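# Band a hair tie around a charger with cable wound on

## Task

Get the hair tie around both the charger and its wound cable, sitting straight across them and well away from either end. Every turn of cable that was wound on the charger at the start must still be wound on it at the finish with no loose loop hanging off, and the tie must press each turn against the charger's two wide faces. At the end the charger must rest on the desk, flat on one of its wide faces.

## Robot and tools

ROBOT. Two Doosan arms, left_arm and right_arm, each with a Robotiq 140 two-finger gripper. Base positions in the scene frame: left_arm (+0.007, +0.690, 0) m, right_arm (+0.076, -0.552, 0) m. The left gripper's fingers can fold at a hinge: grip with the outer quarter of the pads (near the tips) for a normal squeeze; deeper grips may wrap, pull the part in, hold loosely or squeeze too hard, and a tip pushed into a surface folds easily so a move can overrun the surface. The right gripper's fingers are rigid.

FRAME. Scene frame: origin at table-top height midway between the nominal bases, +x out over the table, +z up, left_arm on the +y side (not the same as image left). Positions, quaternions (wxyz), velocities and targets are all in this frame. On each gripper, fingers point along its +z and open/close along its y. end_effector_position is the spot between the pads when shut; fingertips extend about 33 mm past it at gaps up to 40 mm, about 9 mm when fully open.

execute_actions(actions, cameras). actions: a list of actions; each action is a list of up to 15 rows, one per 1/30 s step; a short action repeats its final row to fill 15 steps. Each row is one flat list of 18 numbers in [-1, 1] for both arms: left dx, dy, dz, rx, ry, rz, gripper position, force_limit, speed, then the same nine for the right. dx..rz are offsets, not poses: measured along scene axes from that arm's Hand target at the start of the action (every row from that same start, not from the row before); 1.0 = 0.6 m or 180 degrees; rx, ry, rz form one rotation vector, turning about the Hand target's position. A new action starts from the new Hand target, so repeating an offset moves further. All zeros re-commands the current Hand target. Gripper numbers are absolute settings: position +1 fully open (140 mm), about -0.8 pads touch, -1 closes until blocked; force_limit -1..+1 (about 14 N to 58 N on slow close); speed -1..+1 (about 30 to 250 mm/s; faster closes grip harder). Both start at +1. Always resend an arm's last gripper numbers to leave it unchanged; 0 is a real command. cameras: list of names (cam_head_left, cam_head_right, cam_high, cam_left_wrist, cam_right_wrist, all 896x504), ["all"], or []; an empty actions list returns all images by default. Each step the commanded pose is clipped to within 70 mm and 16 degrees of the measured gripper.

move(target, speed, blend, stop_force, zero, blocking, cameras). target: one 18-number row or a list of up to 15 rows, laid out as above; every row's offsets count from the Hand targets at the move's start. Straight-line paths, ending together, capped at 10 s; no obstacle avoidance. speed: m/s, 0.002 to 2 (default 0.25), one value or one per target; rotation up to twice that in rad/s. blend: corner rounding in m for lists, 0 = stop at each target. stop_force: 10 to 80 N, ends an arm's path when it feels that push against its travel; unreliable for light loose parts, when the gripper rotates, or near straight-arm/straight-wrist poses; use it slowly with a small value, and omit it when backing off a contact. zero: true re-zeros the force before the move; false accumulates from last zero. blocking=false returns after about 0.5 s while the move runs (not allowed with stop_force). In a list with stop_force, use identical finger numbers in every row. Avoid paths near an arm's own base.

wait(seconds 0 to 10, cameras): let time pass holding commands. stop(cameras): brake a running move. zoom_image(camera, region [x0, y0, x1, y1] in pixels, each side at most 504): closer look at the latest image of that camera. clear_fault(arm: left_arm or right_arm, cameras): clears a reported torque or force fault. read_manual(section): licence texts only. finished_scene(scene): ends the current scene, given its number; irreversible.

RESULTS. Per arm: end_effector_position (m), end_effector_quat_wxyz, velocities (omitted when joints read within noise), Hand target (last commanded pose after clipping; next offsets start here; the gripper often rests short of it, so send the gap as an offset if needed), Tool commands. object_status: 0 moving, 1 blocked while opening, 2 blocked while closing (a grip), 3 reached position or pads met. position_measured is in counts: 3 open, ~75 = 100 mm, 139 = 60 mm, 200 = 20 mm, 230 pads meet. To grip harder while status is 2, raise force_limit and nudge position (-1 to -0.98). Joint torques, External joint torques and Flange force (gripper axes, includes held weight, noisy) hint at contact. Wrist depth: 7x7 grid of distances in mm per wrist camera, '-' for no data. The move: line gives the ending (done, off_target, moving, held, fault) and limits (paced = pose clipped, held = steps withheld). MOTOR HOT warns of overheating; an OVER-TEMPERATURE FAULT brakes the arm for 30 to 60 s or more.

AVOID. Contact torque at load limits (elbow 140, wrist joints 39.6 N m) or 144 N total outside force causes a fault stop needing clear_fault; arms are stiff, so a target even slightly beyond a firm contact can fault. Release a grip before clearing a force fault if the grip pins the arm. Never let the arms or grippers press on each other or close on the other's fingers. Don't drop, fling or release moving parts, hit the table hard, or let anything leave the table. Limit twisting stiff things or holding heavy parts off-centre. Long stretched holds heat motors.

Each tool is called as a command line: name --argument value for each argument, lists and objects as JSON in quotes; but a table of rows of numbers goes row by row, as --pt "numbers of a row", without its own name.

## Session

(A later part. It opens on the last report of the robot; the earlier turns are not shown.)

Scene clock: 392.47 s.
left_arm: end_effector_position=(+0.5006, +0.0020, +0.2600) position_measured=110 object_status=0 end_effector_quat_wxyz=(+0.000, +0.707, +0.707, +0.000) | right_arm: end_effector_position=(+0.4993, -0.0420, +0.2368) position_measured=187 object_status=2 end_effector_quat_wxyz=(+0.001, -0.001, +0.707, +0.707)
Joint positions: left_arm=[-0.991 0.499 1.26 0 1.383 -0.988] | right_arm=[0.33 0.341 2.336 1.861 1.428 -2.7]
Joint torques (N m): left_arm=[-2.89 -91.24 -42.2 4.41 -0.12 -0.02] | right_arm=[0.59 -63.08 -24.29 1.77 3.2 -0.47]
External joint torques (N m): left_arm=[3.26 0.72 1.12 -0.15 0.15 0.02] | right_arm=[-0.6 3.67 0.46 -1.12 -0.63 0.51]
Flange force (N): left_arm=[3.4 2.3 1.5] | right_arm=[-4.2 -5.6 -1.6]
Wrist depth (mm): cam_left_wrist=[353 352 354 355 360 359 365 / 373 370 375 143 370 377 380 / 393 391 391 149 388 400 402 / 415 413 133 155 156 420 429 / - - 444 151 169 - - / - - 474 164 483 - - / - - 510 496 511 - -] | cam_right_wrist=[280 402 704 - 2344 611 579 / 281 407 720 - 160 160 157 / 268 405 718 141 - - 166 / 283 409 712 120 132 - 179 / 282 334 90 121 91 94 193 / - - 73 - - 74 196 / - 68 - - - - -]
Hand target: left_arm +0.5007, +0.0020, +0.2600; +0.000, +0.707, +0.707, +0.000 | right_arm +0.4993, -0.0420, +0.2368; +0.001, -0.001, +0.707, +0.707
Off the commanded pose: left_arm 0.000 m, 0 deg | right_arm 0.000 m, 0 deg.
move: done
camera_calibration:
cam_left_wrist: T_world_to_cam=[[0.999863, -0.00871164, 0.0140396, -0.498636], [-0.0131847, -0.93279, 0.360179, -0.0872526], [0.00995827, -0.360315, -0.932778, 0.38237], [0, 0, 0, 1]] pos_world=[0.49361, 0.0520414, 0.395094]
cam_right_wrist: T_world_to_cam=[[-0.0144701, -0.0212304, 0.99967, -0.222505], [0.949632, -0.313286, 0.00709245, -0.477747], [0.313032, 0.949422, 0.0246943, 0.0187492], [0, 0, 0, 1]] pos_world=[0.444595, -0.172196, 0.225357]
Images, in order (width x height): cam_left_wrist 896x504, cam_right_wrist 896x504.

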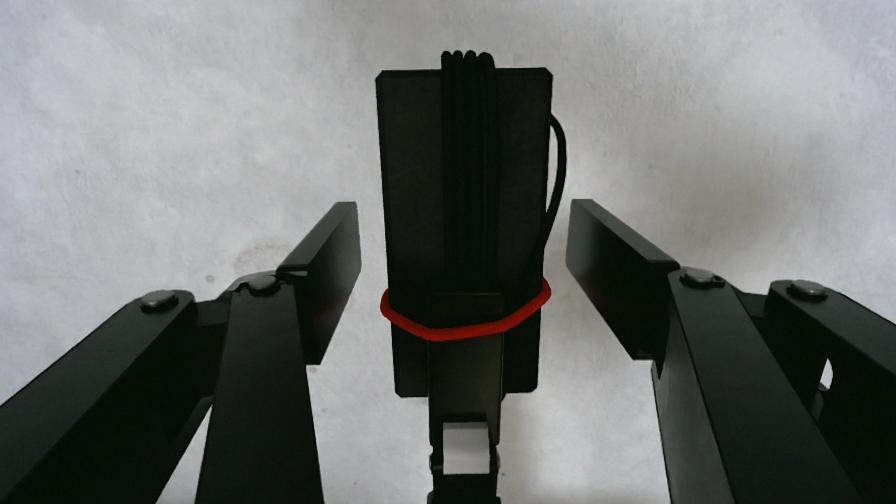

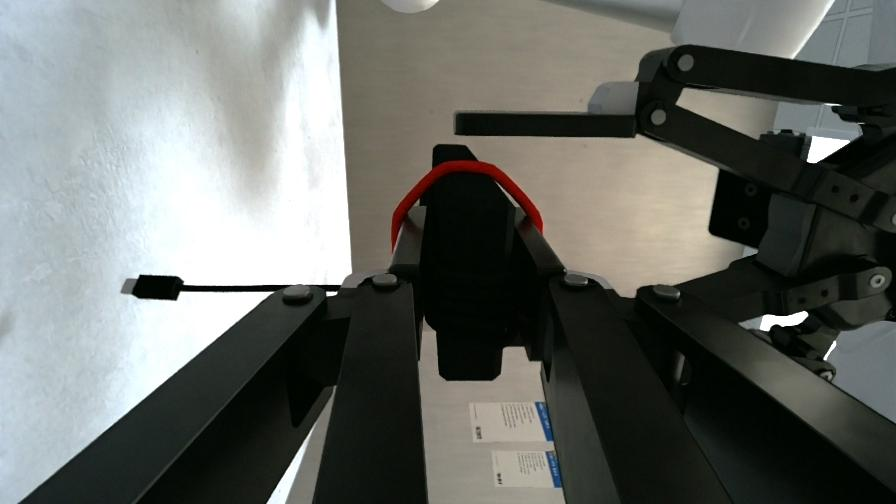

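move --target '[0.001,-0.058,-0.005,0,0,0,0.15,-1,-1,0,0,0,0,0,0,-1,-1,-1]' --cameras '["cam_right_wrist","cam_left_wrist"]' --speed 0.05

zoom_image --camera "cam_left_wrist" --region '[340, 30, 600, 420]'

zoom_image --camera "cam_right_wrist" --region '[300, 60, 640, 420]'

Scene clock: 396.27 s.
left_arm: end_effector_position=(+0.5013, -0.0328, +0.2570) position_measured=110 object_status=3 end_effector_quat_wxyz=(+0.000, +0.707, +0.707, +0.000) | right_arm: end_effector_position=(+0.4993, -0.0420, +0.2368) position_measured=187 object_status=2 end_effector_quat_wxyz=(+0.001, -0.001, +0.707, +0.707)
Joint positions: left_arm=[-1.012 0.548 1.188 0 1.406 -1.01] | right_arm=[0.33 0.341 2.336 1.861 1.428 -2.7]
Joint torques (N m): left_arm=[-2.77 -96.31 -42.24 4.5 -0.34 -0.04] | right_arm=[0.48 -63.14 -24.24 1.77 3.18 -0.47]
External joint torques (N m): left_arm=[3.37 1.38 1.21 -0.24 0.39 0.04] | right_arm=[-0.33 4.03 0.39 -1.14 -0.61 0.52]
Flange force (N): left_arm=[2.5 3.0 1.4] | right_arm=[-4.5 -6.3 -0.9]
Wrist depth (mm): cam_left_wrist=[354 350 349 132 352 354 360 / 367 368 372 138 368 376 379 / 391 390 393 143 392 394 399 / 411 410 133 141 154 419 425 / - - 445 148 449 - - / - - 471 145 477 - - / - - 501 139 509 - -] | cam_right_wrist=[279 404 704 - 2280 579 534 / 281 403 720 - 127 128 125 / 282 408 722 140 - - 133 / 283 405 722 120 - - 151 / 282 236 90 121 91 93 151 / - - 73 155 - 74 162 / - 68 - - - - -]
Hand target: left_arm +0.5013, -0.0328, +0.2570; +0.000, +0.707, +0.707, +0.000 | right_arm +0.4993, -0.0420, +0.2368; +0.001, -0.001, +0.707, +0.707
Off the commanded pose: left_arm 0.000 m, 0 deg | right_arm 0.000 m, 0 deg.
move: done
camera_calibration:
cam_left_wrist: T_world_to_cam=[[0.999862, -0.00867532, 0.0141335, -0.499534], [-0.0131856, -0.932757, 0.360265, -0.118659], [0.0100577, -0.360402, -0.932743, 0.366966], [0, 0, 0, 1]] pos_world=[0.49421, 0.0172416, 0.392094]
cam_right_wrist: T_world_to_cam=[[-0.0144701, -0.0212304, 0.99967, -0.222505], [0.949632, -0.313286, 0.00709245, -0.477747], [0.313032, 0.949422, 0.0246943, 0.0187492], [0, 0, 0, 1]] pos_world=[0.444595, -0.172196, 0.225357]
Images, in order (width x height): cam_left_wrist 896x504, cam_right_wrist 896x504.

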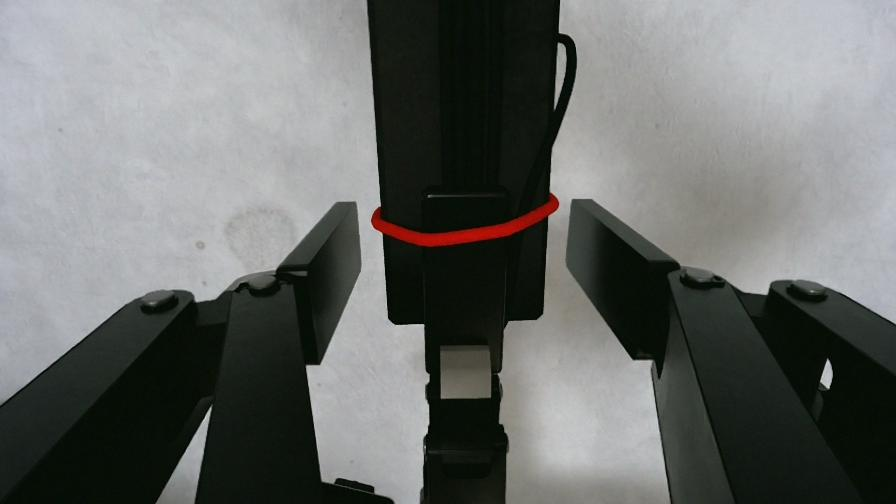

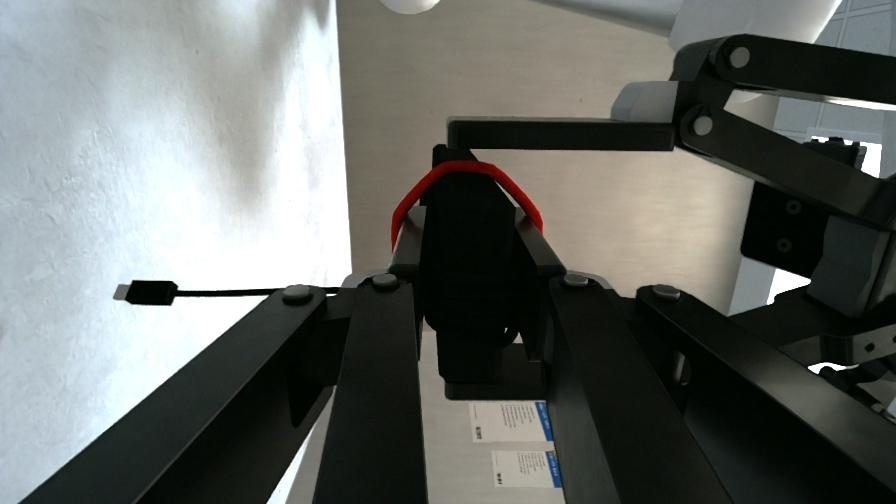

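Scaled by 1.292 from the camera's 896x504 image, which has a finer 1280x720 frame.

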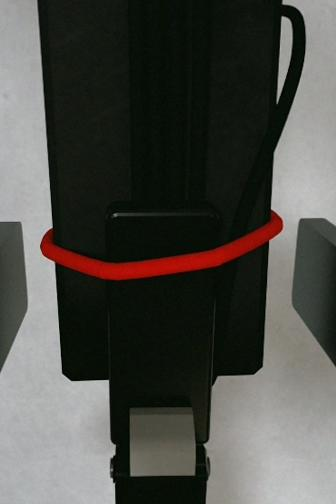

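Scaled by 1.400 from the camera's 896x504 image, which has a finer 1280x720 frame.

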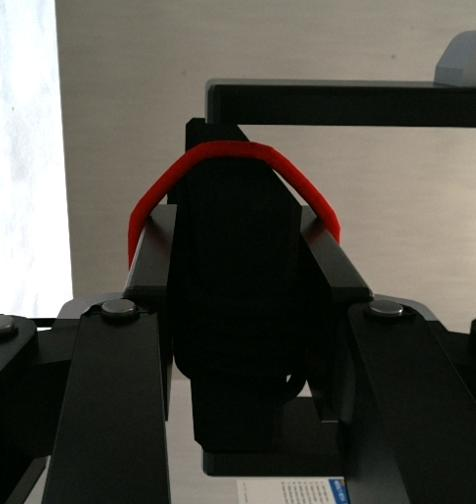

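move --target '[0,-0.0175,0,0,0,0,0.15,-1,-1,0,0,0,0,0,0,-1,-1,-1]' --speed 0.05

move --target '[0,0,0,0,0,0,-1,-0.3,-1,0,0,0,0,0,0,-1,-1,-1]' --cameras '["cam_right_wrist","cam_left_wrist"]'

zoom_image --camera "cam_left_wrist" --region '[320, 30, 620, 420]'

zoom_image --camera "cam_right_wrist" --region '[300, 60, 640, 420]'

Scene clock: 404.47 s.
left_arm: end_effector_position=(+0.5013, -0.0433, +0.2570) position_measured=110 object_status=3 end_effector_quat_wxyz=(+0.000, +0.707, +0.707, +0.000) | right_arm: end_effector_position=(+0.4993, -0.0420, +0.2368) position_measured=187 object_status=2 end_effector_quat_wxyz=(+0.001, -0.001, +0.707, +0.707)
Joint positions: left_arm=[-1.018 0.563 1.164 0 1.415 -1.016] | right_arm=[0.33 0.341 2.336 1.861 1.428 -2.7]
Joint torques (N m): left_arm=[-2.89 -97.05 -42.51 4.45 -0.11 0.05] | right_arm=[0.35 -63.31 -24.3 1.79 3.17 -0.43]
External joint torques (N m): left_arm=[3.25 1.47 1.66 -0.21 0.15 -0.05] | right_arm=[-0.29 3.88 0.46 -1.15 -0.6 0.48]
Flange force (N): left_arm=[3.5 2.0 2.4] | right_arm=[-4.2 -6.1 -0.9]
Wrist depth (mm): cam_left_wrist=[350 350 353 130 354 359 361 / 368 370 371 138 370 374 379 / 388 390 390 136 385 399 400 / 409 407 133 140 152 417 418 / - - 444 146 440 - - / - - 472 140 477 - - / - - 506 136 514 - -] | cam_right_wrist=[280 402 704 - - 574 537 / 282 407 716 - 120 118 118 / 281 407 722 123 - - 123 / 281 407 724 120 156 - 146 / 283 234 90 121 91 91 147 / - - 73 145 - 74 65 / - 68 - - - - -]
Hand target: left_arm +0.5013, -0.0433, +0.2570; +0.000, +0.707, +0.707, +0.000 | right_arm +0.4993, -0.0420, +0.2368; +0.001, -0.001, +0.707, +0.707
Off the commanded pose: left_arm 0.000 m, 0 deg | right_arm 0.000 m, 0 deg.
move: done

Scene clock: 405.43 s.
left_arm: end_effector_position=(+0.5012, -0.0433, +0.2570) position_measured=145 object_status=0 end_effector_quat_wxyz=(+0.000, +0.707, +0.707, +0.000) | right_arm: end_effector_position=(+0.4993, -0.0420, +0.2368) position_measured=187 object_status=2 end_effector_quat_wxyz=(+0.001, -0.001, +0.707, +0.707)
Joint positions: left_arm=[-1.018 0.564 1.164 0 1.415 -1.016] | right_arm=[0.33 0.341 2.336 1.861 1.428 -2.7]
Joint torques (N m): left_arm=[-2.1 -96.8 -41.73 4.79 -0.2 0.02] | right_arm=[0.81 -63.94 -24.51 1.71 3.74 -0.46]
External joint torques (N m): left_arm=[2.27 0.86 0.61 -0.53 0.23 -0.02] | right_arm=[-0.9 4.64 0.66 -1.05 -1.18 0.51]
Flange force (N): left_arm=[1.3 2.2 0.7] | right_arm=[-4.9 -7.2 -1.3]
Wrist depth (mm): cam_left_wrist=[349 350 351 129 347 356 361 / 372 370 370 137 372 378 376 / 390 390 392 135 389 399 399 / 406 411 134 141 152 416 423 / 433 - - 145 - 90 446 / - - - 140 - - - / - - - 136 - - -] | cam_right_wrist=[279 401 700 2322 - 605 544 / 281 408 708 - - 121 116 / 282 405 727 - 122 123 124 / 281 408 712 120 130 - 145 / 282 235 90 121 91 93 145 / - - 73 137 - 74 137 / - 68 - - - - -]
Hand target: left_arm +0.5013, -0.0433, +0.2570; +0.000, +0.707, +0.707, +0.000 | right_arm +0.4993, -0.0420, +0.2368; +0.001, -0.001, +0.707, +0.707
Off the commanded pose: left_arm 0.000 m, 0 deg | right_arm 0.000 m, 0 deg.
move: done
camera_calibration:
cam_left_wrist: T_world_to_cam=[[0.999864, -0.00870994, 0.014039, -0.499588], [-0.0131829, -0.93279, 0.360179, -0.12842], [0.00995829, -0.360315, -0.932778, 0.363244], [0, 0, 0, 1]] pos_world=[0.49421, 0.00674137, 0.392094]
cam_right_wrist: T_world_to_cam=[[-0.0144371, -0.021136, 0.999672, -0.222504], [0.949633, -0.313285, 0.00709068, -0.477747], [0.313032, 0.949424, 0.0245944, 0.018772], [0, 0, 0, 1]] pos_world=[0.444595, -0.172196, 0.225357]
Images, in order (width x height): cam_left_wrist 896x504, cam_right_wrist 896x504.

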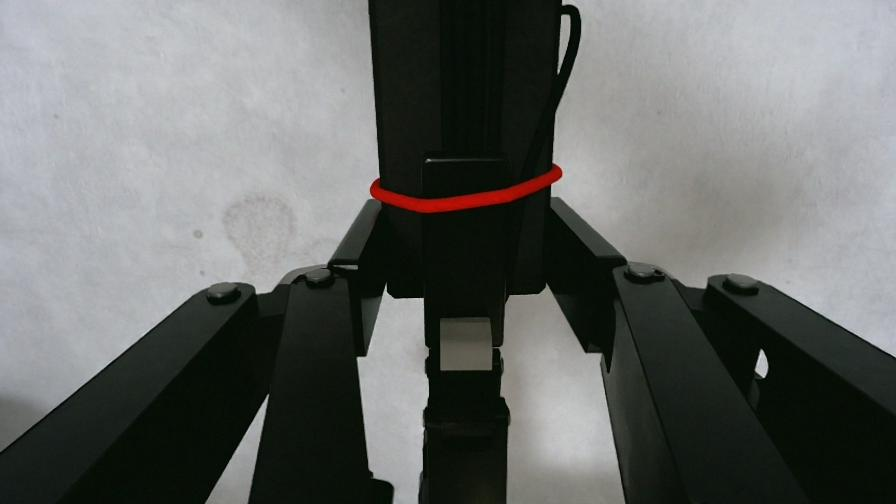

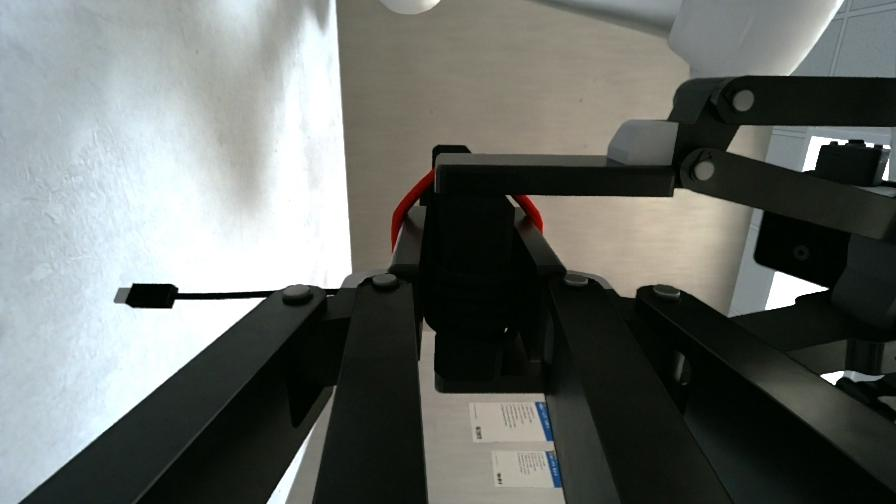

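Scaled by 1.292 from the camera's 896x504 image, which has a finer 1280x720 frame.

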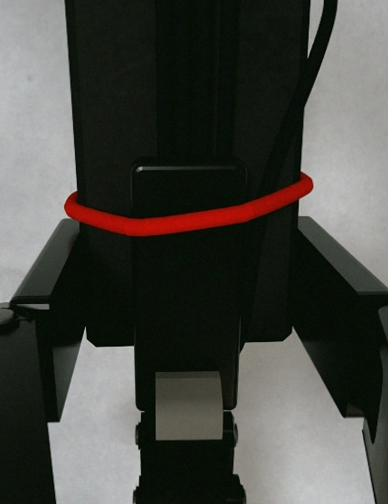

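Scaled by 1.400 from the camera's 896x504 image, which has a finer 1280x720 frame.

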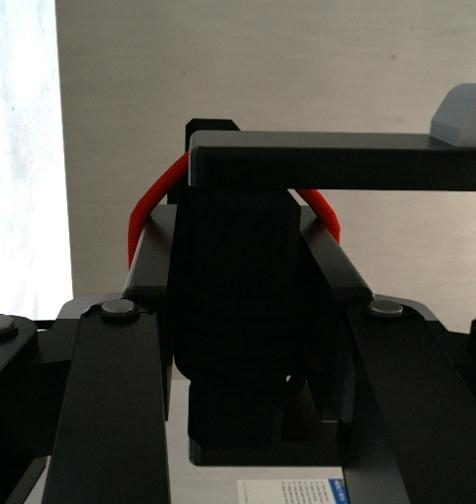

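move --target '[0,0,0,0,0,0,-0.97,0.4,-1,0,0,0,0,0,0,-1,-1,-1]'

move --target '[0,0,0,0,0,0,-0.97,0.4,-1,0,0,0,0,0,0,-0.45,0,-1]'

move --target '[0,0,0,0,0,0,-0.97,0.4,-1,0,-0.015,0,0,0,0,-0.45,0,-1]' --speed 0.02 --cameras '["cam_right_wrist","cam_left_wrist"]'

zoom_image --camera "cam_left_wrist" --region '[320, 30, 620, 420]'

Scene clock: 408.03 s.
left_arm: end_effector_position=(+0.5012, -0.0433, +0.2570) position_measured=147 object_status=0 end_effector_quat_wxyz=(+0.000, +0.707, +0.707, +0.000) | right_arm: end_effector_position=(+0.4993, -0.0420, +0.2368) position_measured=187 object_status=2 end_effector_quat_wxyz=(+0.001, -0.001, +0.707, +0.707)
Joint positions: left_arm=[-1.018 0.564 1.164 0 1.415 -1.016] | right_arm=[0.33 0.341 2.336 1.861 1.428 -2.7]
Joint torques (N m): left_arm=[-1.9 -94.83 -40.31 4.86 -0.18 0.03] | right_arm=[0.44 -65.34 -25.22 1.96 4.42 -0.5]
External joint torques (N m): left_arm=[1.94 -0.95 -0.74 -0.61 0.21 -0.03] | right_arm=[-0.49 6.38 1.35 -1.31 -1.86 0.54]
Flange force (N): left_arm=[0.6 2.2 -1.6] | right_arm=[-5.2 -10.3 -0.1]
Wrist depth (mm): cam_left_wrist=[350 352 352 130 348 359 360 / 368 367 371 138 378 376 381 / 388 389 391 135 391 397 397 / 409 415 132 141 143 421 424 / 428 - - 146 - - 444 / - - - 140 - - - / - - - 137 - - -] | cam_right_wrist=[279 407 708 2219 - 606 553 / 280 403 716 2280 - 121 116 / 281 407 724 - 121 123 125 / 281 407 718 120 134 - 144 / 282 234 90 121 91 93 145 / - - 73 137 - 74 137 / - 68 - - - - -]
Hand target: left_arm +0.5013, -0.0433, +0.2570; +0.000, +0.707, +0.707, +0.000 | right_arm +0.4993, -0.0420, +0.2368; +0.001, -0.001, +0.707, +0.707
Off the commanded pose: left_arm 0.000 m, 0 deg | right_arm 0.000 m, 0 deg.
move: done

Scene clock: 408.53 s.
left_arm: end_effector_position=(+0.5013, -0.0433, +0.2570) position_measured=147 object_status=2 end_effector_quat_wxyz=(+0.000, +0.707, +0.707, +0.000) | right_arm: end_effector_position=(+0.4993, -0.0420, +0.2368) position_measured=186 object_status=3 end_effector_quat_wxyz=(+0.001, -0.001, +0.707, +0.707)
Joint positions: left_arm=[-1.018 0.564 1.164 0 1.415 -1.016] | right_arm=[0.33 0.341 2.336 1.861 1.428 -2.7]
Joint torques (N m): left_arm=[-1.65 -97.64 -42.23 4.84 -0.03 0.09] | right_arm=[1.09 -63.3 -24.02 1.61 3.34 -0.45]
External joint torques (N m): left_arm=[1.57 2.1 1.3 -0.61 0.07 -0.09] | right_arm=[-1.13 3.52 0.05 -0.94 -0.76 0.5]
Flange force (N): left_arm=[0.8 1.5 2.2] | right_arm=[-5.0 -5.1 -2.0]
Wrist depth (mm): cam_left_wrist=[351 349 351 130 350 358 362 / 367 367 371 137 373 377 379 / 391 388 393 132 390 395 397 / 409 416 132 140 142 418 424 / 434 - - 144 - - 446 / - - - 140 - - - / - - - 136 - - -] | cam_right_wrist=[279 401 702 2536 670 605 557 / 280 403 820 2301 - 120 116 / 282 406 722 - 121 122 123 / 282 408 720 120 - - 144 / 282 234 90 121 91 94 145 / - - 74 137 - 74 137 / - 69 - - - 68 -]
Hand target: left_arm +0.5013, -0.0433, +0.2570; +0.000, +0.707, +0.707, +0.000 | right_arm +0.4993, -0.0420, +0.2368; +0.001, -0.001, +0.707, +0.707
Off the commanded pose: left_arm 0.000 m, 0 deg | right_arm 0.000 m, 0 deg.
move: done

Scene clock: 409.27 s.
left_arm: end_effector_position=(+0.5012, -0.0433, +0.2570) position_measured=147 object_status=2 end_effector_quat_wxyz=(+0.000, +0.707, +0.707, +0.000) | right_arm: end_effector_position=(+0.4993, -0.0510, +0.2368) position_measured=186 object_status=3 end_effector_quat_wxyz=(+0.001, -0.001, +0.707, +0.707)
Joint positions: left_arm=[-1.018 0.564 1.164 0 1.415 -1.016] | right_arm=[0.311 0.338 2.343 1.844 1.437 -2.701]
Joint torques (N m): left_arm=[-0.04 -100.13 -41.84 5.36 1.34 0.07] | right_arm=[-1.99 -61.28 -22.31 1.45 2.32 -0.43]
External joint torques (N m): left_arm=[0.06 4.05 0.66 -1.1 -1.31 -0.07] | right_arm=[1.84 2.73 -1.43 -0.75 0.24 0.48]
Flange force (N): left_arm=[-3.2 2.1 4.2] | right_arm=[-4.7 -3.9 4.3]
Wrist depth (mm): cam_left_wrist=[349 353 352 131 350 356 361 / 367 371 367 138 369 377 377 / 390 390 390 143 390 398 399 / 409 413 131 140 145 417 421 / 433 - - 147 - - 445 / - - - 143 - - - / - - - 138 - - -] | cam_right_wrist=[280 407 718 - - 606 569 / 281 405 722 - - 128 124 / 282 406 731 128 129 131 133 / 284 405 733 128 134 - 146 / 283 234 90 131 91 94 149 / - - 74 - - 74 161 / - 69 - - - 68 -]
Hand target: left_arm +0.5013, -0.0433, +0.2570; +0.000, +0.707, +0.707, +0.000 | right_arm +0.4993, -0.0510, +0.2368; +0.001, -0.001, +0.707, +0.707
Off the commanded pose: left_arm 0.000 m, 0 deg | right_arm 0.000 m, 0 deg.
move: done
camera_calibration:
cam_left_wrist: T_world_to_cam=[[0.999864, -0.00870994, 0.014039, -0.499588], [-0.0131829, -0.93279, 0.360179, -0.12842], [0.00995829, -0.360315, -0.932778, 0.363244], [0, 0, 0, 1]] pos_world=[0.49421, 0.00674137, 0.392094]
cam_right_wrist: T_world_to_cam=[[-0.0144701, -0.0212304, 0.99967, -0.222696], [0.949632, -0.313286, 0.00709245, -0.480567], [0.313032, 0.949422, 0.0246943, 0.027294], [0, 0, 0, 1]] pos_world=[0.444595, -0.181196, 0.225357]
Images, in order (width x height): cam_left_wrist 896x504, cam_right_wrist 896x504.

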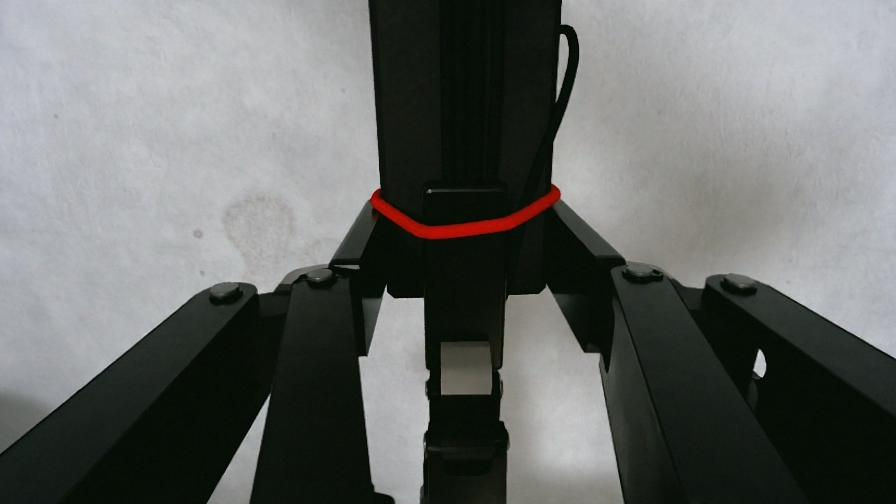

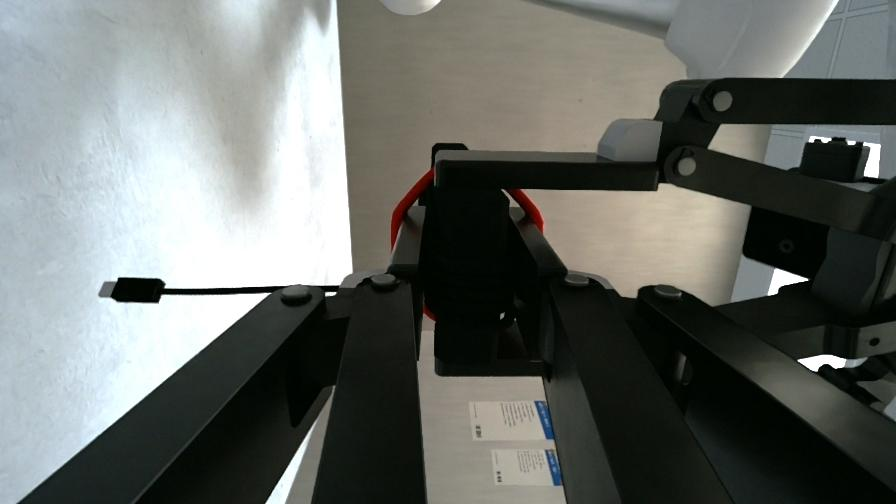

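Scaled by 1.292 from the camera's 896x504 image, which has a finer 1280x720 frame.

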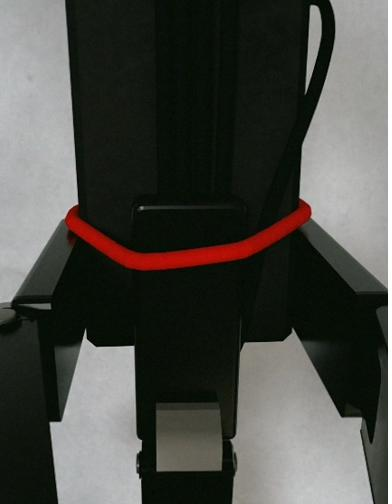

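move --target '[0,0,0,0,0,0,-0.97,0.4,-1,0,-0.022,0,0,0,0,-0.45,0,-1]' --speed 0.02 --cameras '["cam_right_wrist","cam_left_wrist"]'

zoom_image --camera "cam_left_wrist" --region '[320, 30, 620, 420]'

Scene clock: 411.70 s.
left_arm: end_effector_position=(+0.5013, -0.0433, +0.2570) position_measured=147 object_status=2 end_effector_quat_wxyz=(+0.000, +0.707, +0.707, +0.000) | right_arm: end_effector_position=(+0.4993, -0.0642, +0.2368) position_measured=186 object_status=3 end_effector_quat_wxyz=(+0.001, -0.001, +0.707, +0.707)
Joint positions: left_arm=[-1.018 0.564 1.164 0 1.415 -1.016] | right_arm=[0.283 0.333 2.351 1.819 1.45 -2.701]
Joint torques (N m): left_arm=[1.33 -100.39 -41.01 6.25 2.17 0.06] | right_arm=[-3.28 -60.89 -21.56 0.98 2.42 -0.39]
External joint torques (N m): left_arm=[-1.26 4.96 0.23 -2.03 -2.14 -0.06] | right_arm=[3.39 2.17 -2.08 -0.24 0.16 0.44]
Flange force (N): left_arm=[-5.6 1.9 5.2] | right_arm=[-4.1 -2.7 8.7]
Wrist depth (mm): cam_left_wrist=[349 352 350 130 352 356 359 / 367 370 371 138 372 377 380 / 390 390 390 145 393 401 402 / 409 412 131 141 142 421 424 / 428 - - 147 - - 449 / - - - 153 - - - / - - - 149 - - -] | cam_right_wrist=[279 406 724 2588 718 621 565 / 281 405 826 - - 137 137 / 282 404 712 142 143 142 146 / 282 405 639 141 - - 156 / 282 332 90 153 98 95 161 / - - 74 - - 74 171 / - 69 - - - 68 -]
Hand target: left_arm +0.5013, -0.0433, +0.2570; +0.000, +0.707, +0.707, +0.000 | right_arm +0.4993, -0.0642, +0.2368; +0.001, -0.001, +0.707, +0.707
Off the commanded pose: left_arm 0.000 m, 0 deg | right_arm 0.000 m, 0 deg.
move: done
camera_calibration:
cam_left_wrist: T_world_to_cam=[[0.999862, -0.00867532, 0.0141335, -0.499625], [-0.0131856, -0.932757, 0.360265, -0.128453], [0.0100577, -0.360402, -0.932743, 0.363182], [0, 0, 0, 1]] pos_world=[0.49421, 0.00674164, 0.392094]
cam_right_wrist: T_world_to_cam=[[-0.0144701, -0.0212304, 0.99967, -0.222976], [0.949632, -0.313286, 0.00709245, -0.484702], [0.313032, 0.949422, 0.0246943, 0.0398263], [0, 0, 0, 1]] pos_world=[0.444595, -0.194396, 0.225357]
Images, in order (width x height): cam_left_wrist 896x504, cam_right_wrist 896x504.

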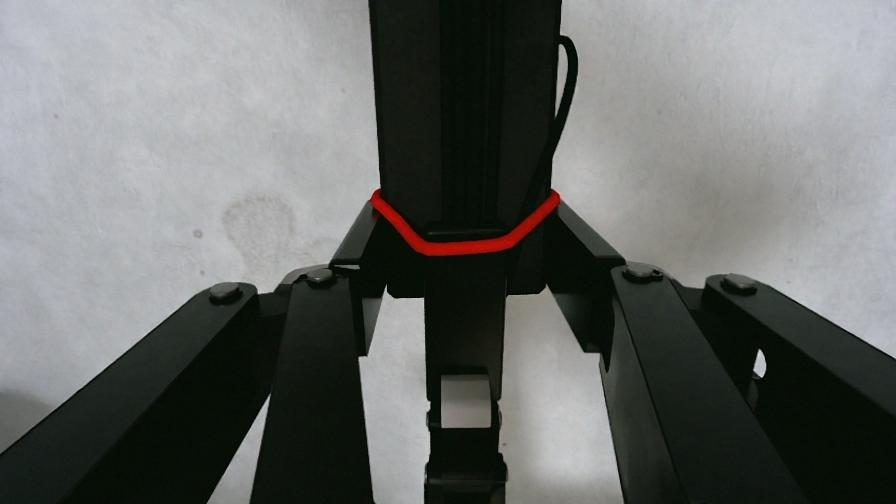

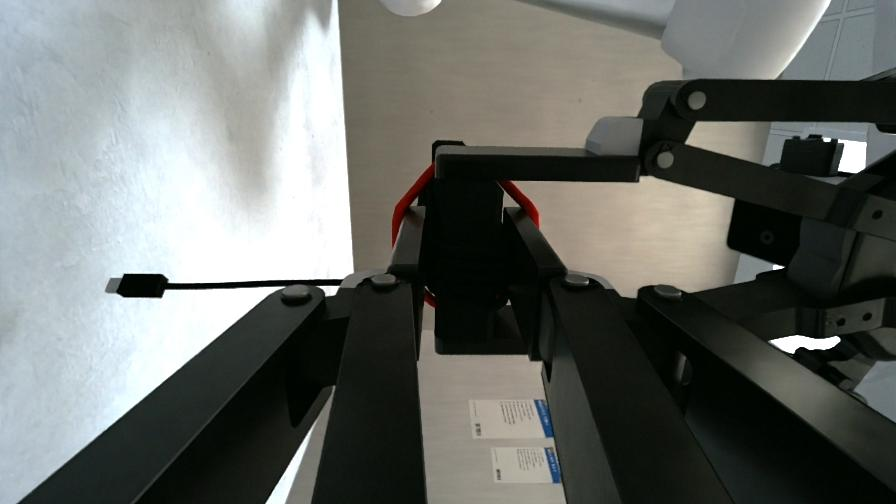

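Scaled by 1.292 from the camera's 896x504 image, which has a finer 1280x720 frame.

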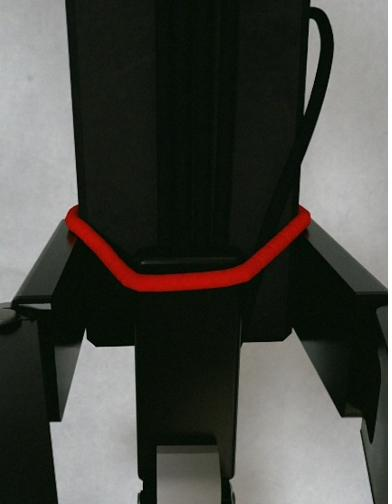

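move --target '[0,0,0,0,0,0,-0.97,0.4,-1,0,-0.017,0,0,0,0,-0.45,0,-1]' --speed 0.02 --cameras '["cam_right_wrist","cam_left_wrist"]'

zoom_image --camera "cam_left_wrist" --region '[320, 30, 620, 420]'

zoom_image --camera "cam_right_wrist" --region '[300, 60, 640, 420]'

Scene clock: 414.40 s.
left_arm: end_effector_position=(+0.5012, -0.0433, +0.2570) position_measured=147 object_status=2 end_effector_quat_wxyz=(+0.000, +0.707, +0.707, +0.000) | right_arm: end_effector_position=(+0.4993, -0.0744, +0.2368) position_measured=186 object_status=3 end_effector_quat_wxyz=(+0.001, -0.001, +0.707, +0.707)
Joint positions: left_arm=[-1.018 0.564 1.164 0 1.415 -1.016] | right_arm=[0.261 0.329 2.358 1.799 1.46 -2.702]
Joint torques (N m): left_arm=[-2.44 -100.38 -43.42 4.74 0.23 0.09] | right_arm=[0.22 -59.79 -22.49 1.49 2.16 -0.41]
External joint torques (N m): left_arm=[2.23 4.34 2.31 -0.5 -0.19 -0.09] | right_arm=[-0.26 2.57 -0.89 -0.72 0.39 0.46]
Flange force (N): left_arm=[0.5 2.6 4.7] | right_arm=[-5.0 -3.9 -1.0]
Wrist depth (mm): cam_left_wrist=[352 352 351 130 354 357 356 / 366 368 370 138 369 376 379 / 388 392 391 145 389 397 401 / 412 410 132 146 146 419 427 / 432 - - 147 - - 445 / - - - 157 - - - / - - - 152 - - -] | cam_right_wrist=[280 405 714 2413 714 624 578 / 282 405 712 2180 - 151 147 / 281 405 729 150 156 153 157 / 282 407 724 151 133 - 167 / 282 333 90 162 91 95 175 / - - 74 - - 74 183 / - 69 - - - 68 -]
Hand target: left_arm +0.5013, -0.0433, +0.2570; +0.000, +0.707, +0.707, +0.000 | right_arm +0.4993, -0.0744, +0.2368; +0.001, -0.001, +0.707, +0.707
Off the commanded pose: left_arm 0.000 m, 0 deg | right_arm 0.000 m, 0 deg.
move: done
camera_calibration:
cam_left_wrist: T_world_to_cam=[[0.999863, -0.00871164, 0.0140396, -0.499589], [-0.0131847, -0.93279, 0.360179, -0.12842], [0.00995827, -0.360315, -0.932778, 0.363244], [0, 0, 0, 1]] pos_world=[0.49421, 0.00674136, 0.392094]
cam_right_wrist: T_world_to_cam=[[-0.0144701, -0.0212304, 0.99967, -0.223193], [0.949632, -0.313286, 0.00709245, -0.487897], [0.313032, 0.949422, 0.0246943, 0.0495104], [0, 0, 0, 1]] pos_world=[0.444595, -0.204596, 0.225357]
Images, in order (width x height): cam_left_wrist 896x504, cam_right_wrist 896x504.

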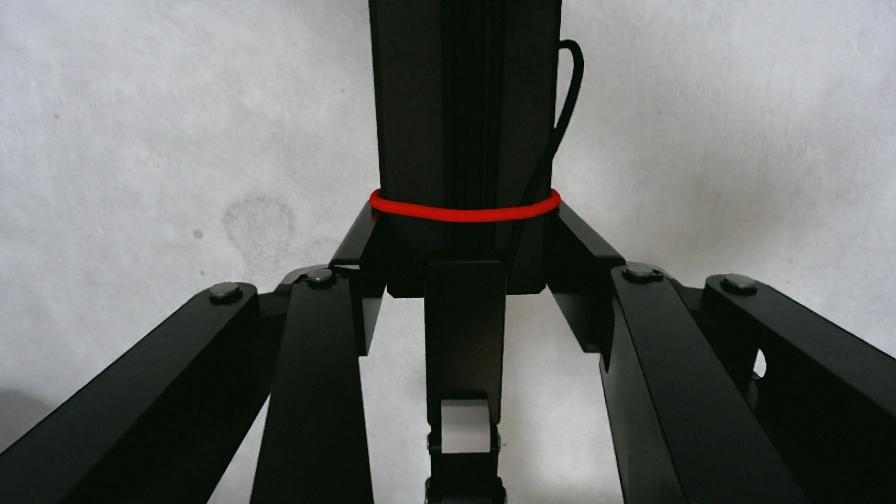

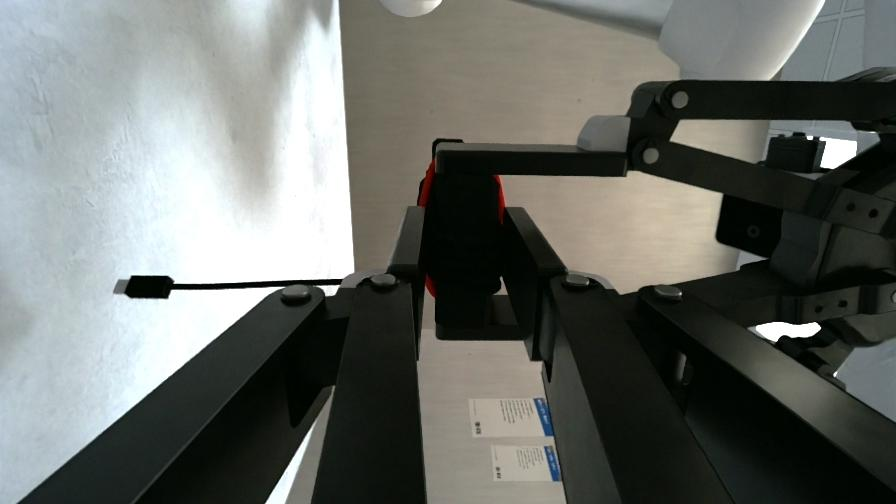

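Scaled by 1.292 from the camera's 896x504 image, which has a finer 1280x720 frame.

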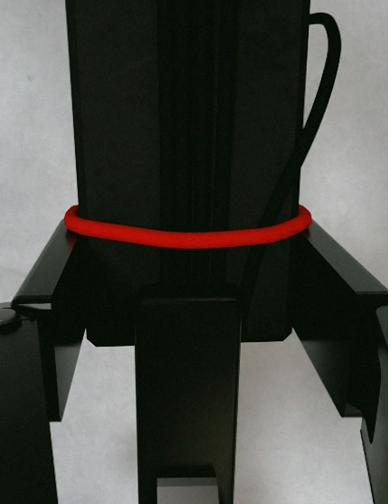

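Scaled by 1.400 from the camera's 896x504 image, which has a finer 1280x720 frame.

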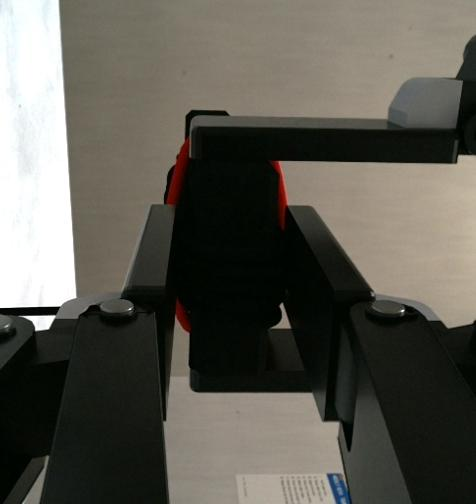

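move --pt "0 0 0 0 0 0 -0.97 0.4 -1 0 -0.15 0 0 0 0 -0.45 0 -1" --pt "0 0 0 0 0 0 -0.97 0.4 -1 0 -0.35 0.12 0 0.5 0 -0.45 0 -1" --speed '[0.06,0.2]' --blend '[0.02,0]' --cameras '["cam_right_wrist","cam_left_wrist"]'

zoom_image --camera "cam_right_wrist" --region '[360, 120, 580, 320]'

Scene clock: 422.20 s.
left_arm: end_effector_position=(+0.5013, -0.0433, +0.2570) position_measured=147 object_status=2 end_effector_quat_wxyz=(+0.000, +0.707, +0.707, +0.000) | right_arm: end_effector_position=(+0.4993, -0.2844, +0.3088) position_measured=186 object_status=3 end_effector_quat_wxyz=(+0.500, -0.499, -0.501, -0.500)
Joint positions: left_arm=[-1.018 0.564 1.164 0 1.415 -1.016] | right_arm=[-0.225 0.166 2.357 1.38 1.705 -0.966]
Joint torques (N m): left_arm=[-2.9 -100.37 -43.81 4.53 -0.01 0.05] | right_arm=[1 -47.75 -27.22 2.67 1.84 -0.27]
External joint torques (N m): left_arm=[2.94 4.1 2.54 -0.27 0.04 -0.05] | right_arm=[-1.05 2.36 -0.68 -0.56 0.49 0.27]
Flange force (N): left_arm=[1.6 2.8 4.5] | right_arm=[-3.2 3.4 -4.7]
Wrist depth (mm): cam_left_wrist=[347 350 350 130 352 356 360 / 367 372 370 138 368 375 377 / 389 388 392 143 388 397 399 / 411 411 132 151 146 417 424 / 429 - - 451 - - 443 / - - - 469 - - - / - - - 510 - - -] | cam_right_wrist=[- 2792 910 326 - 3451 1814 / - 2259 982 345 - 2761 - / - 1027 1040 370 - - 1841 / 907 1035 1066 374 1071 - 1750 / 720 765 90 690 98 94 1497 / - - 74 561 - 74 65 / - 69 - 456 - 68 -]
Hand target: left_arm +0.5013, -0.0433, +0.2570; +0.000, +0.707, +0.707, +0.000 | right_arm +0.4993, -0.2844, +0.3088; +0.500, -0.499, -0.501, -0.500
Off the commanded pose: left_arm 0.000 m, 0 deg | right_arm 0.000 m, 0 deg.
move: done
camera_calibration:
cam_left_wrist: T_world_to_cam=[[0.999862, -0.0086752, 0.0141327, -0.499625], [-0.0131842, -0.932791, 0.360178, -0.128419], [0.0100583, -0.360314, -0.932777, 0.363194], [0, 0, 0, 1]] pos_world=[0.49421, 0.00674142, 0.392094]
cam_right_wrist: T_world_to_cam=[[0.999669, -0.0211978, 0.0145632, -0.501777], [0.00719107, -0.313287, -0.949631, 0.211799], [0.0246926, 0.949422, -0.313031, 0.495368], [0, 0, 0, 1]] pos_world=[0.487857, -0.414596, 0.363504]
Images, in order (width x height): cam_left_wrist 896x504, cam_right_wrist 896x504.

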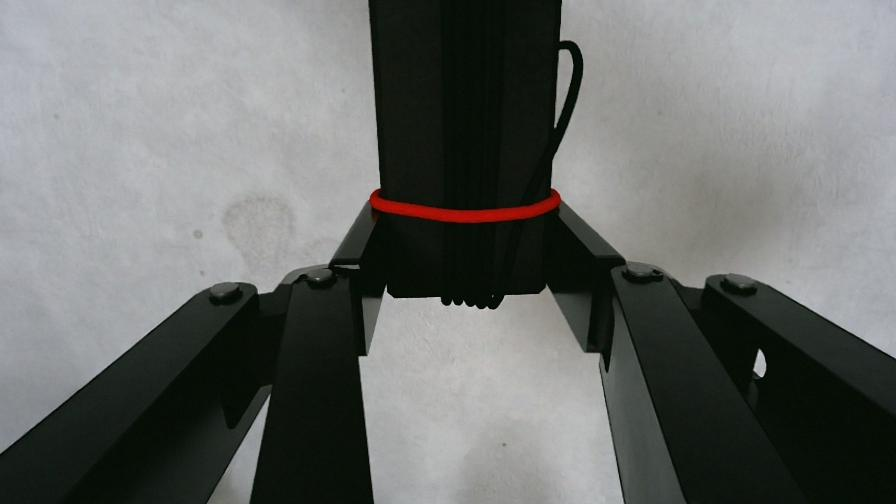

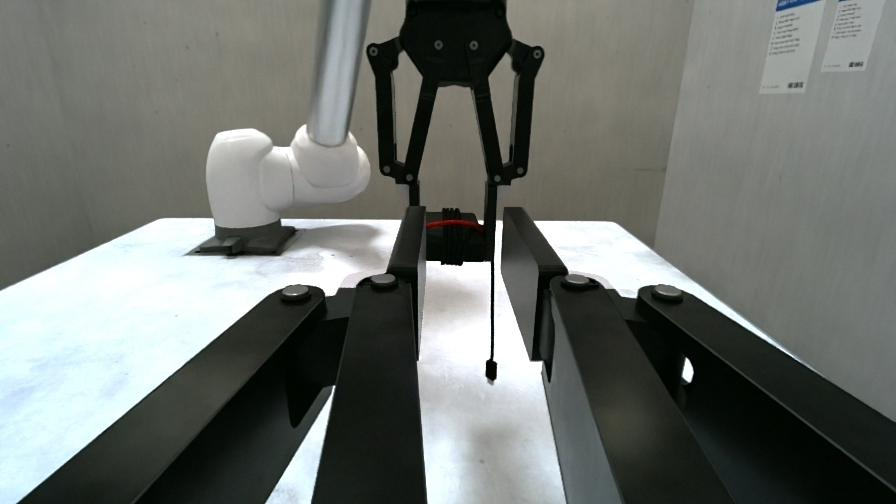

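Scaled by 2.291 from the camera's 896x504 image, which has a finer 1280x720 frame.

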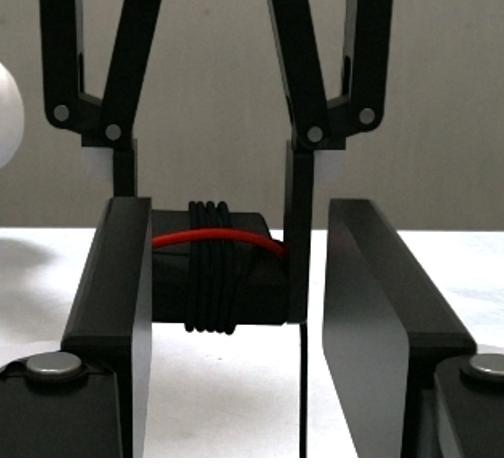

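move --target '[0,0,-0.335,0,0,0,-0.97,0.4,-1,0,0,0,0,0,0,-0.45,0,-1]' --speed 0.1

move --target '[0,0,-0.04,0,0,0,-0.97,0.4,-1,0,0,0,0,0,0,-0.45,0,-1]' --speed 0.015 --stop_force 10 --cameras '["cam_right_wrist","cam_left_wrist"]'

zoom_image --camera "cam_right_wrist" --region '[360, 260, 580, 480]'

Scene clock: 429.23 s.
left_arm: end_effector_position=(+0.5013, -0.0433, +0.0561) position_measured=147 object_status=2 end_effector_quat_wxyz=(+0.000, +0.707, +0.707, +0.000) | right_arm: end_effector_position=(+0.4993, -0.2844, +0.3088) position_measured=186 object_status=3 end_effector_quat_wxyz=(+0.500, -0.499, -0.501, -0.500)
Joint positions: left_arm=[-1.018 0.667 1.369 0 1.106 -1.016] | right_arm=[-0.225 0.166 2.357 1.38 1.705 -0.966]
Joint torques (N m): left_arm=[-3.01 -105.17 -39.85 4.16 -0.02 0.05] | right_arm=[0.75 -48 -26.95 2.62 1.94 -0.49]
External joint torques (N m): left_arm=[3.3 4.12 2.68 -0.31 0.06 -0.05] | right_arm=[-0.82 2.6 -0.95 -0.52 0.4 0.49]
Flange force (N): left_arm=[2.6 2.7 4.8] | right_arm=[-3.0 4.5 -4.1]
Wrist depth (mm): cam_left_wrist=[169 169 170 130 170 173 173 / 177 178 178 137 179 181 183 / 187 187 188 143 186 191 192 / 198 199 195 151 133 200 204 / 208 - - 214 211 - 214 / - - - 228 - - - / - - - 244 - - -] | cam_right_wrist=[- - 851 295 346 - 1668 / - - 1027 315 368 - 1762 / - 1085 1071 336 - - - / 963 1035 1076 353 1066 2322 - / 718 769 90 393 97 94 - / - - 74 502 - 74 65 / - 69 - 441 - 68 -]
Hand target: left_arm +0.5013, -0.0433, +0.0560; +0.000, +0.707, +0.707, +0.000 | right_arm +0.4993, -0.2844, +0.3088; +0.500, -0.499, -0.501, -0.500
Off the commanded pose: left_arm 0.000 m, 0 deg | right_arm 0.000 m, 0 deg.
move: done

Scene clock: 431.10 s.
left_arm: end_effector_position=(+0.5013, -0.0434, +0.0372) position_measured=147 object_status=2 end_effector_quat_wxyz=(+0.000, +0.707, +0.707, +0.000) | right_arm: end_effector_position=(+0.4993, -0.2844, +0.3088) position_measured=186 object_status=3 end_effector_quat_wxyz=(+0.500, -0.499, -0.501, -0.500)
Joint positions: left_arm=[-1.018 0.682 1.381 0 1.078 -1.016] | right_arm=[-0.225 0.166 2.357 1.38 1.705 -0.966]
Joint torques (N m): left_arm=[-2.34 -92.29 -32.29 3.95 -0.44 0.04] | right_arm=[0.31 -47.48 -26.93 2.65 1.88 -0.43]
External joint torques (N m): left_arm=[2.6 -9.16 -4.45 -0.15 0.47 -0.04] | right_arm=[-0.27 2.35 -0.83 -0.57 0.45 0.43]
Flange force (N): left_arm=[2.5 1.8 -10.6] | right_arm=[-2.8 4.2 -2.9]
Wrist depth (mm): cam_left_wrist=[151 152 151 129 151 155 156 / 157 160 161 136 162 163 164 / 168 169 169 141 168 173 174 / 178 179 175 150 151 180 184 / 187 - - 192 190 - 192 / - - - 205 204 - - / - - - 220 221 - -] | cam_right_wrist=[- - 840 297 363 - 1738 / - - 910 313 365 - - / - 1062 1062 334 - - - / 990 1035 1053 347 1044 2259 1788 / 722 765 90 398 97 94 1603 / - - 74 502 - 74 64 / - 69 - 443 - 68 -]
Hand target: left_arm +0.5013, -0.0433, +0.0372; +0.000, +0.707, +0.707, +0.000 (not the last commanded pose) | right_arm +0.4993, -0.2844, +0.3088; +0.500, -0.499, -0.501, -0.500
Off the commanded pose: left_arm 0.005 m, 0 deg | right_arm 0.000 m, 0 deg.
move: contact (left_arm)
camera_calibration:
cam_left_wrist: T_world_to_cam=[[0.999861, -0.00863919, 0.0142295, -0.496536], [-0.0131878, -0.932711, 0.360384, -0.0493795], [0.0101586, -0.360521, -0.932696, 0.158072], [0, 0, 0, 1]] pos_world=[0.49421, 0.006642, 0.172294]
cam_right_wrist: T_world_to_cam=[[0.99967, -0.0212304, 0.0144701, -0.501758], [0.00709245, -0.313286, -0.949632, 0.211849], [0.0246943, 0.949422, -0.313032, 0.495368], [0, 0, 0, 1]] pos_world=[0.487857, -0.414596, 0.363505]
Images, in order (width x height): cam_left_wrist 896x504, cam_right_wrist 896x504.

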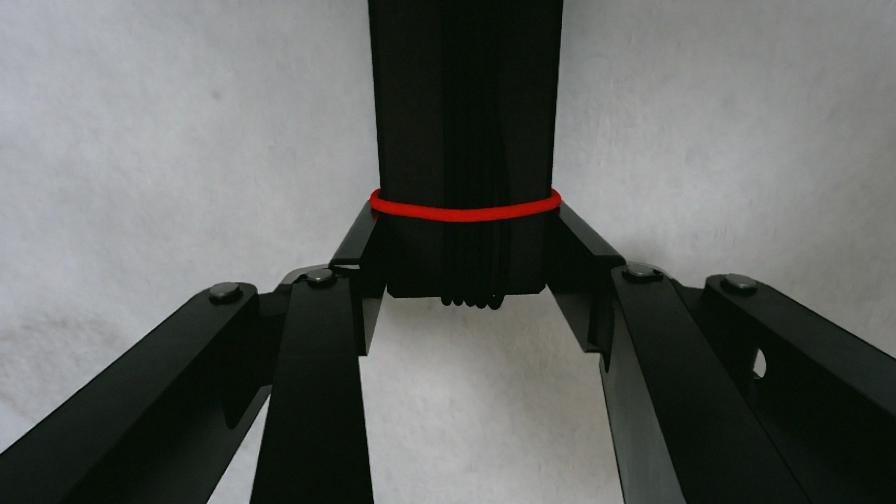

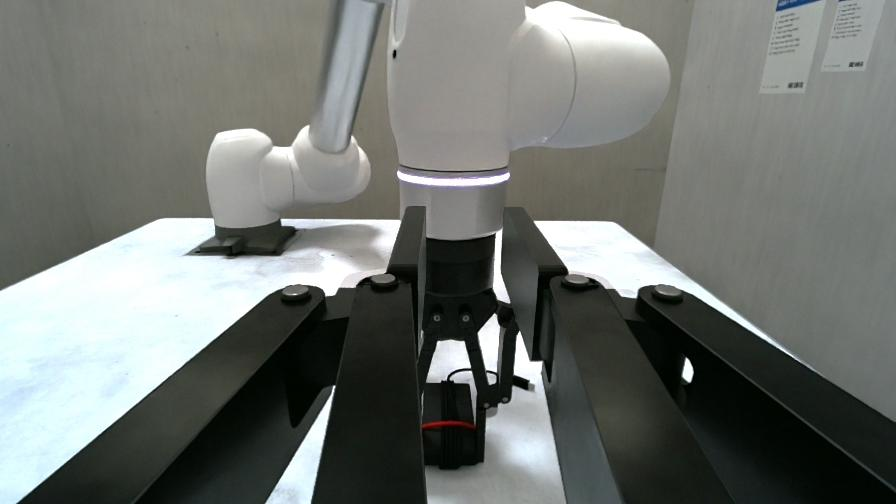

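Scaled by 2.291 from the camera's 896x504 image, which has a finer 1280x720 frame.

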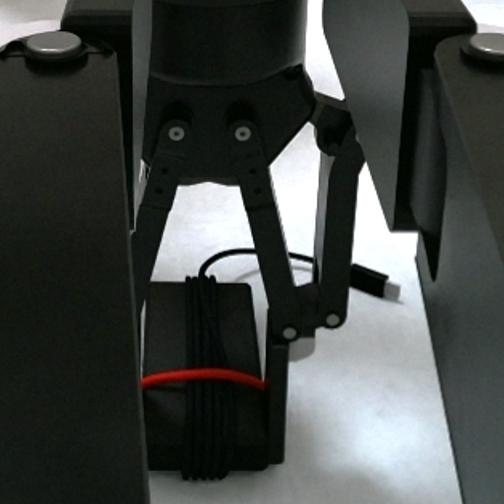

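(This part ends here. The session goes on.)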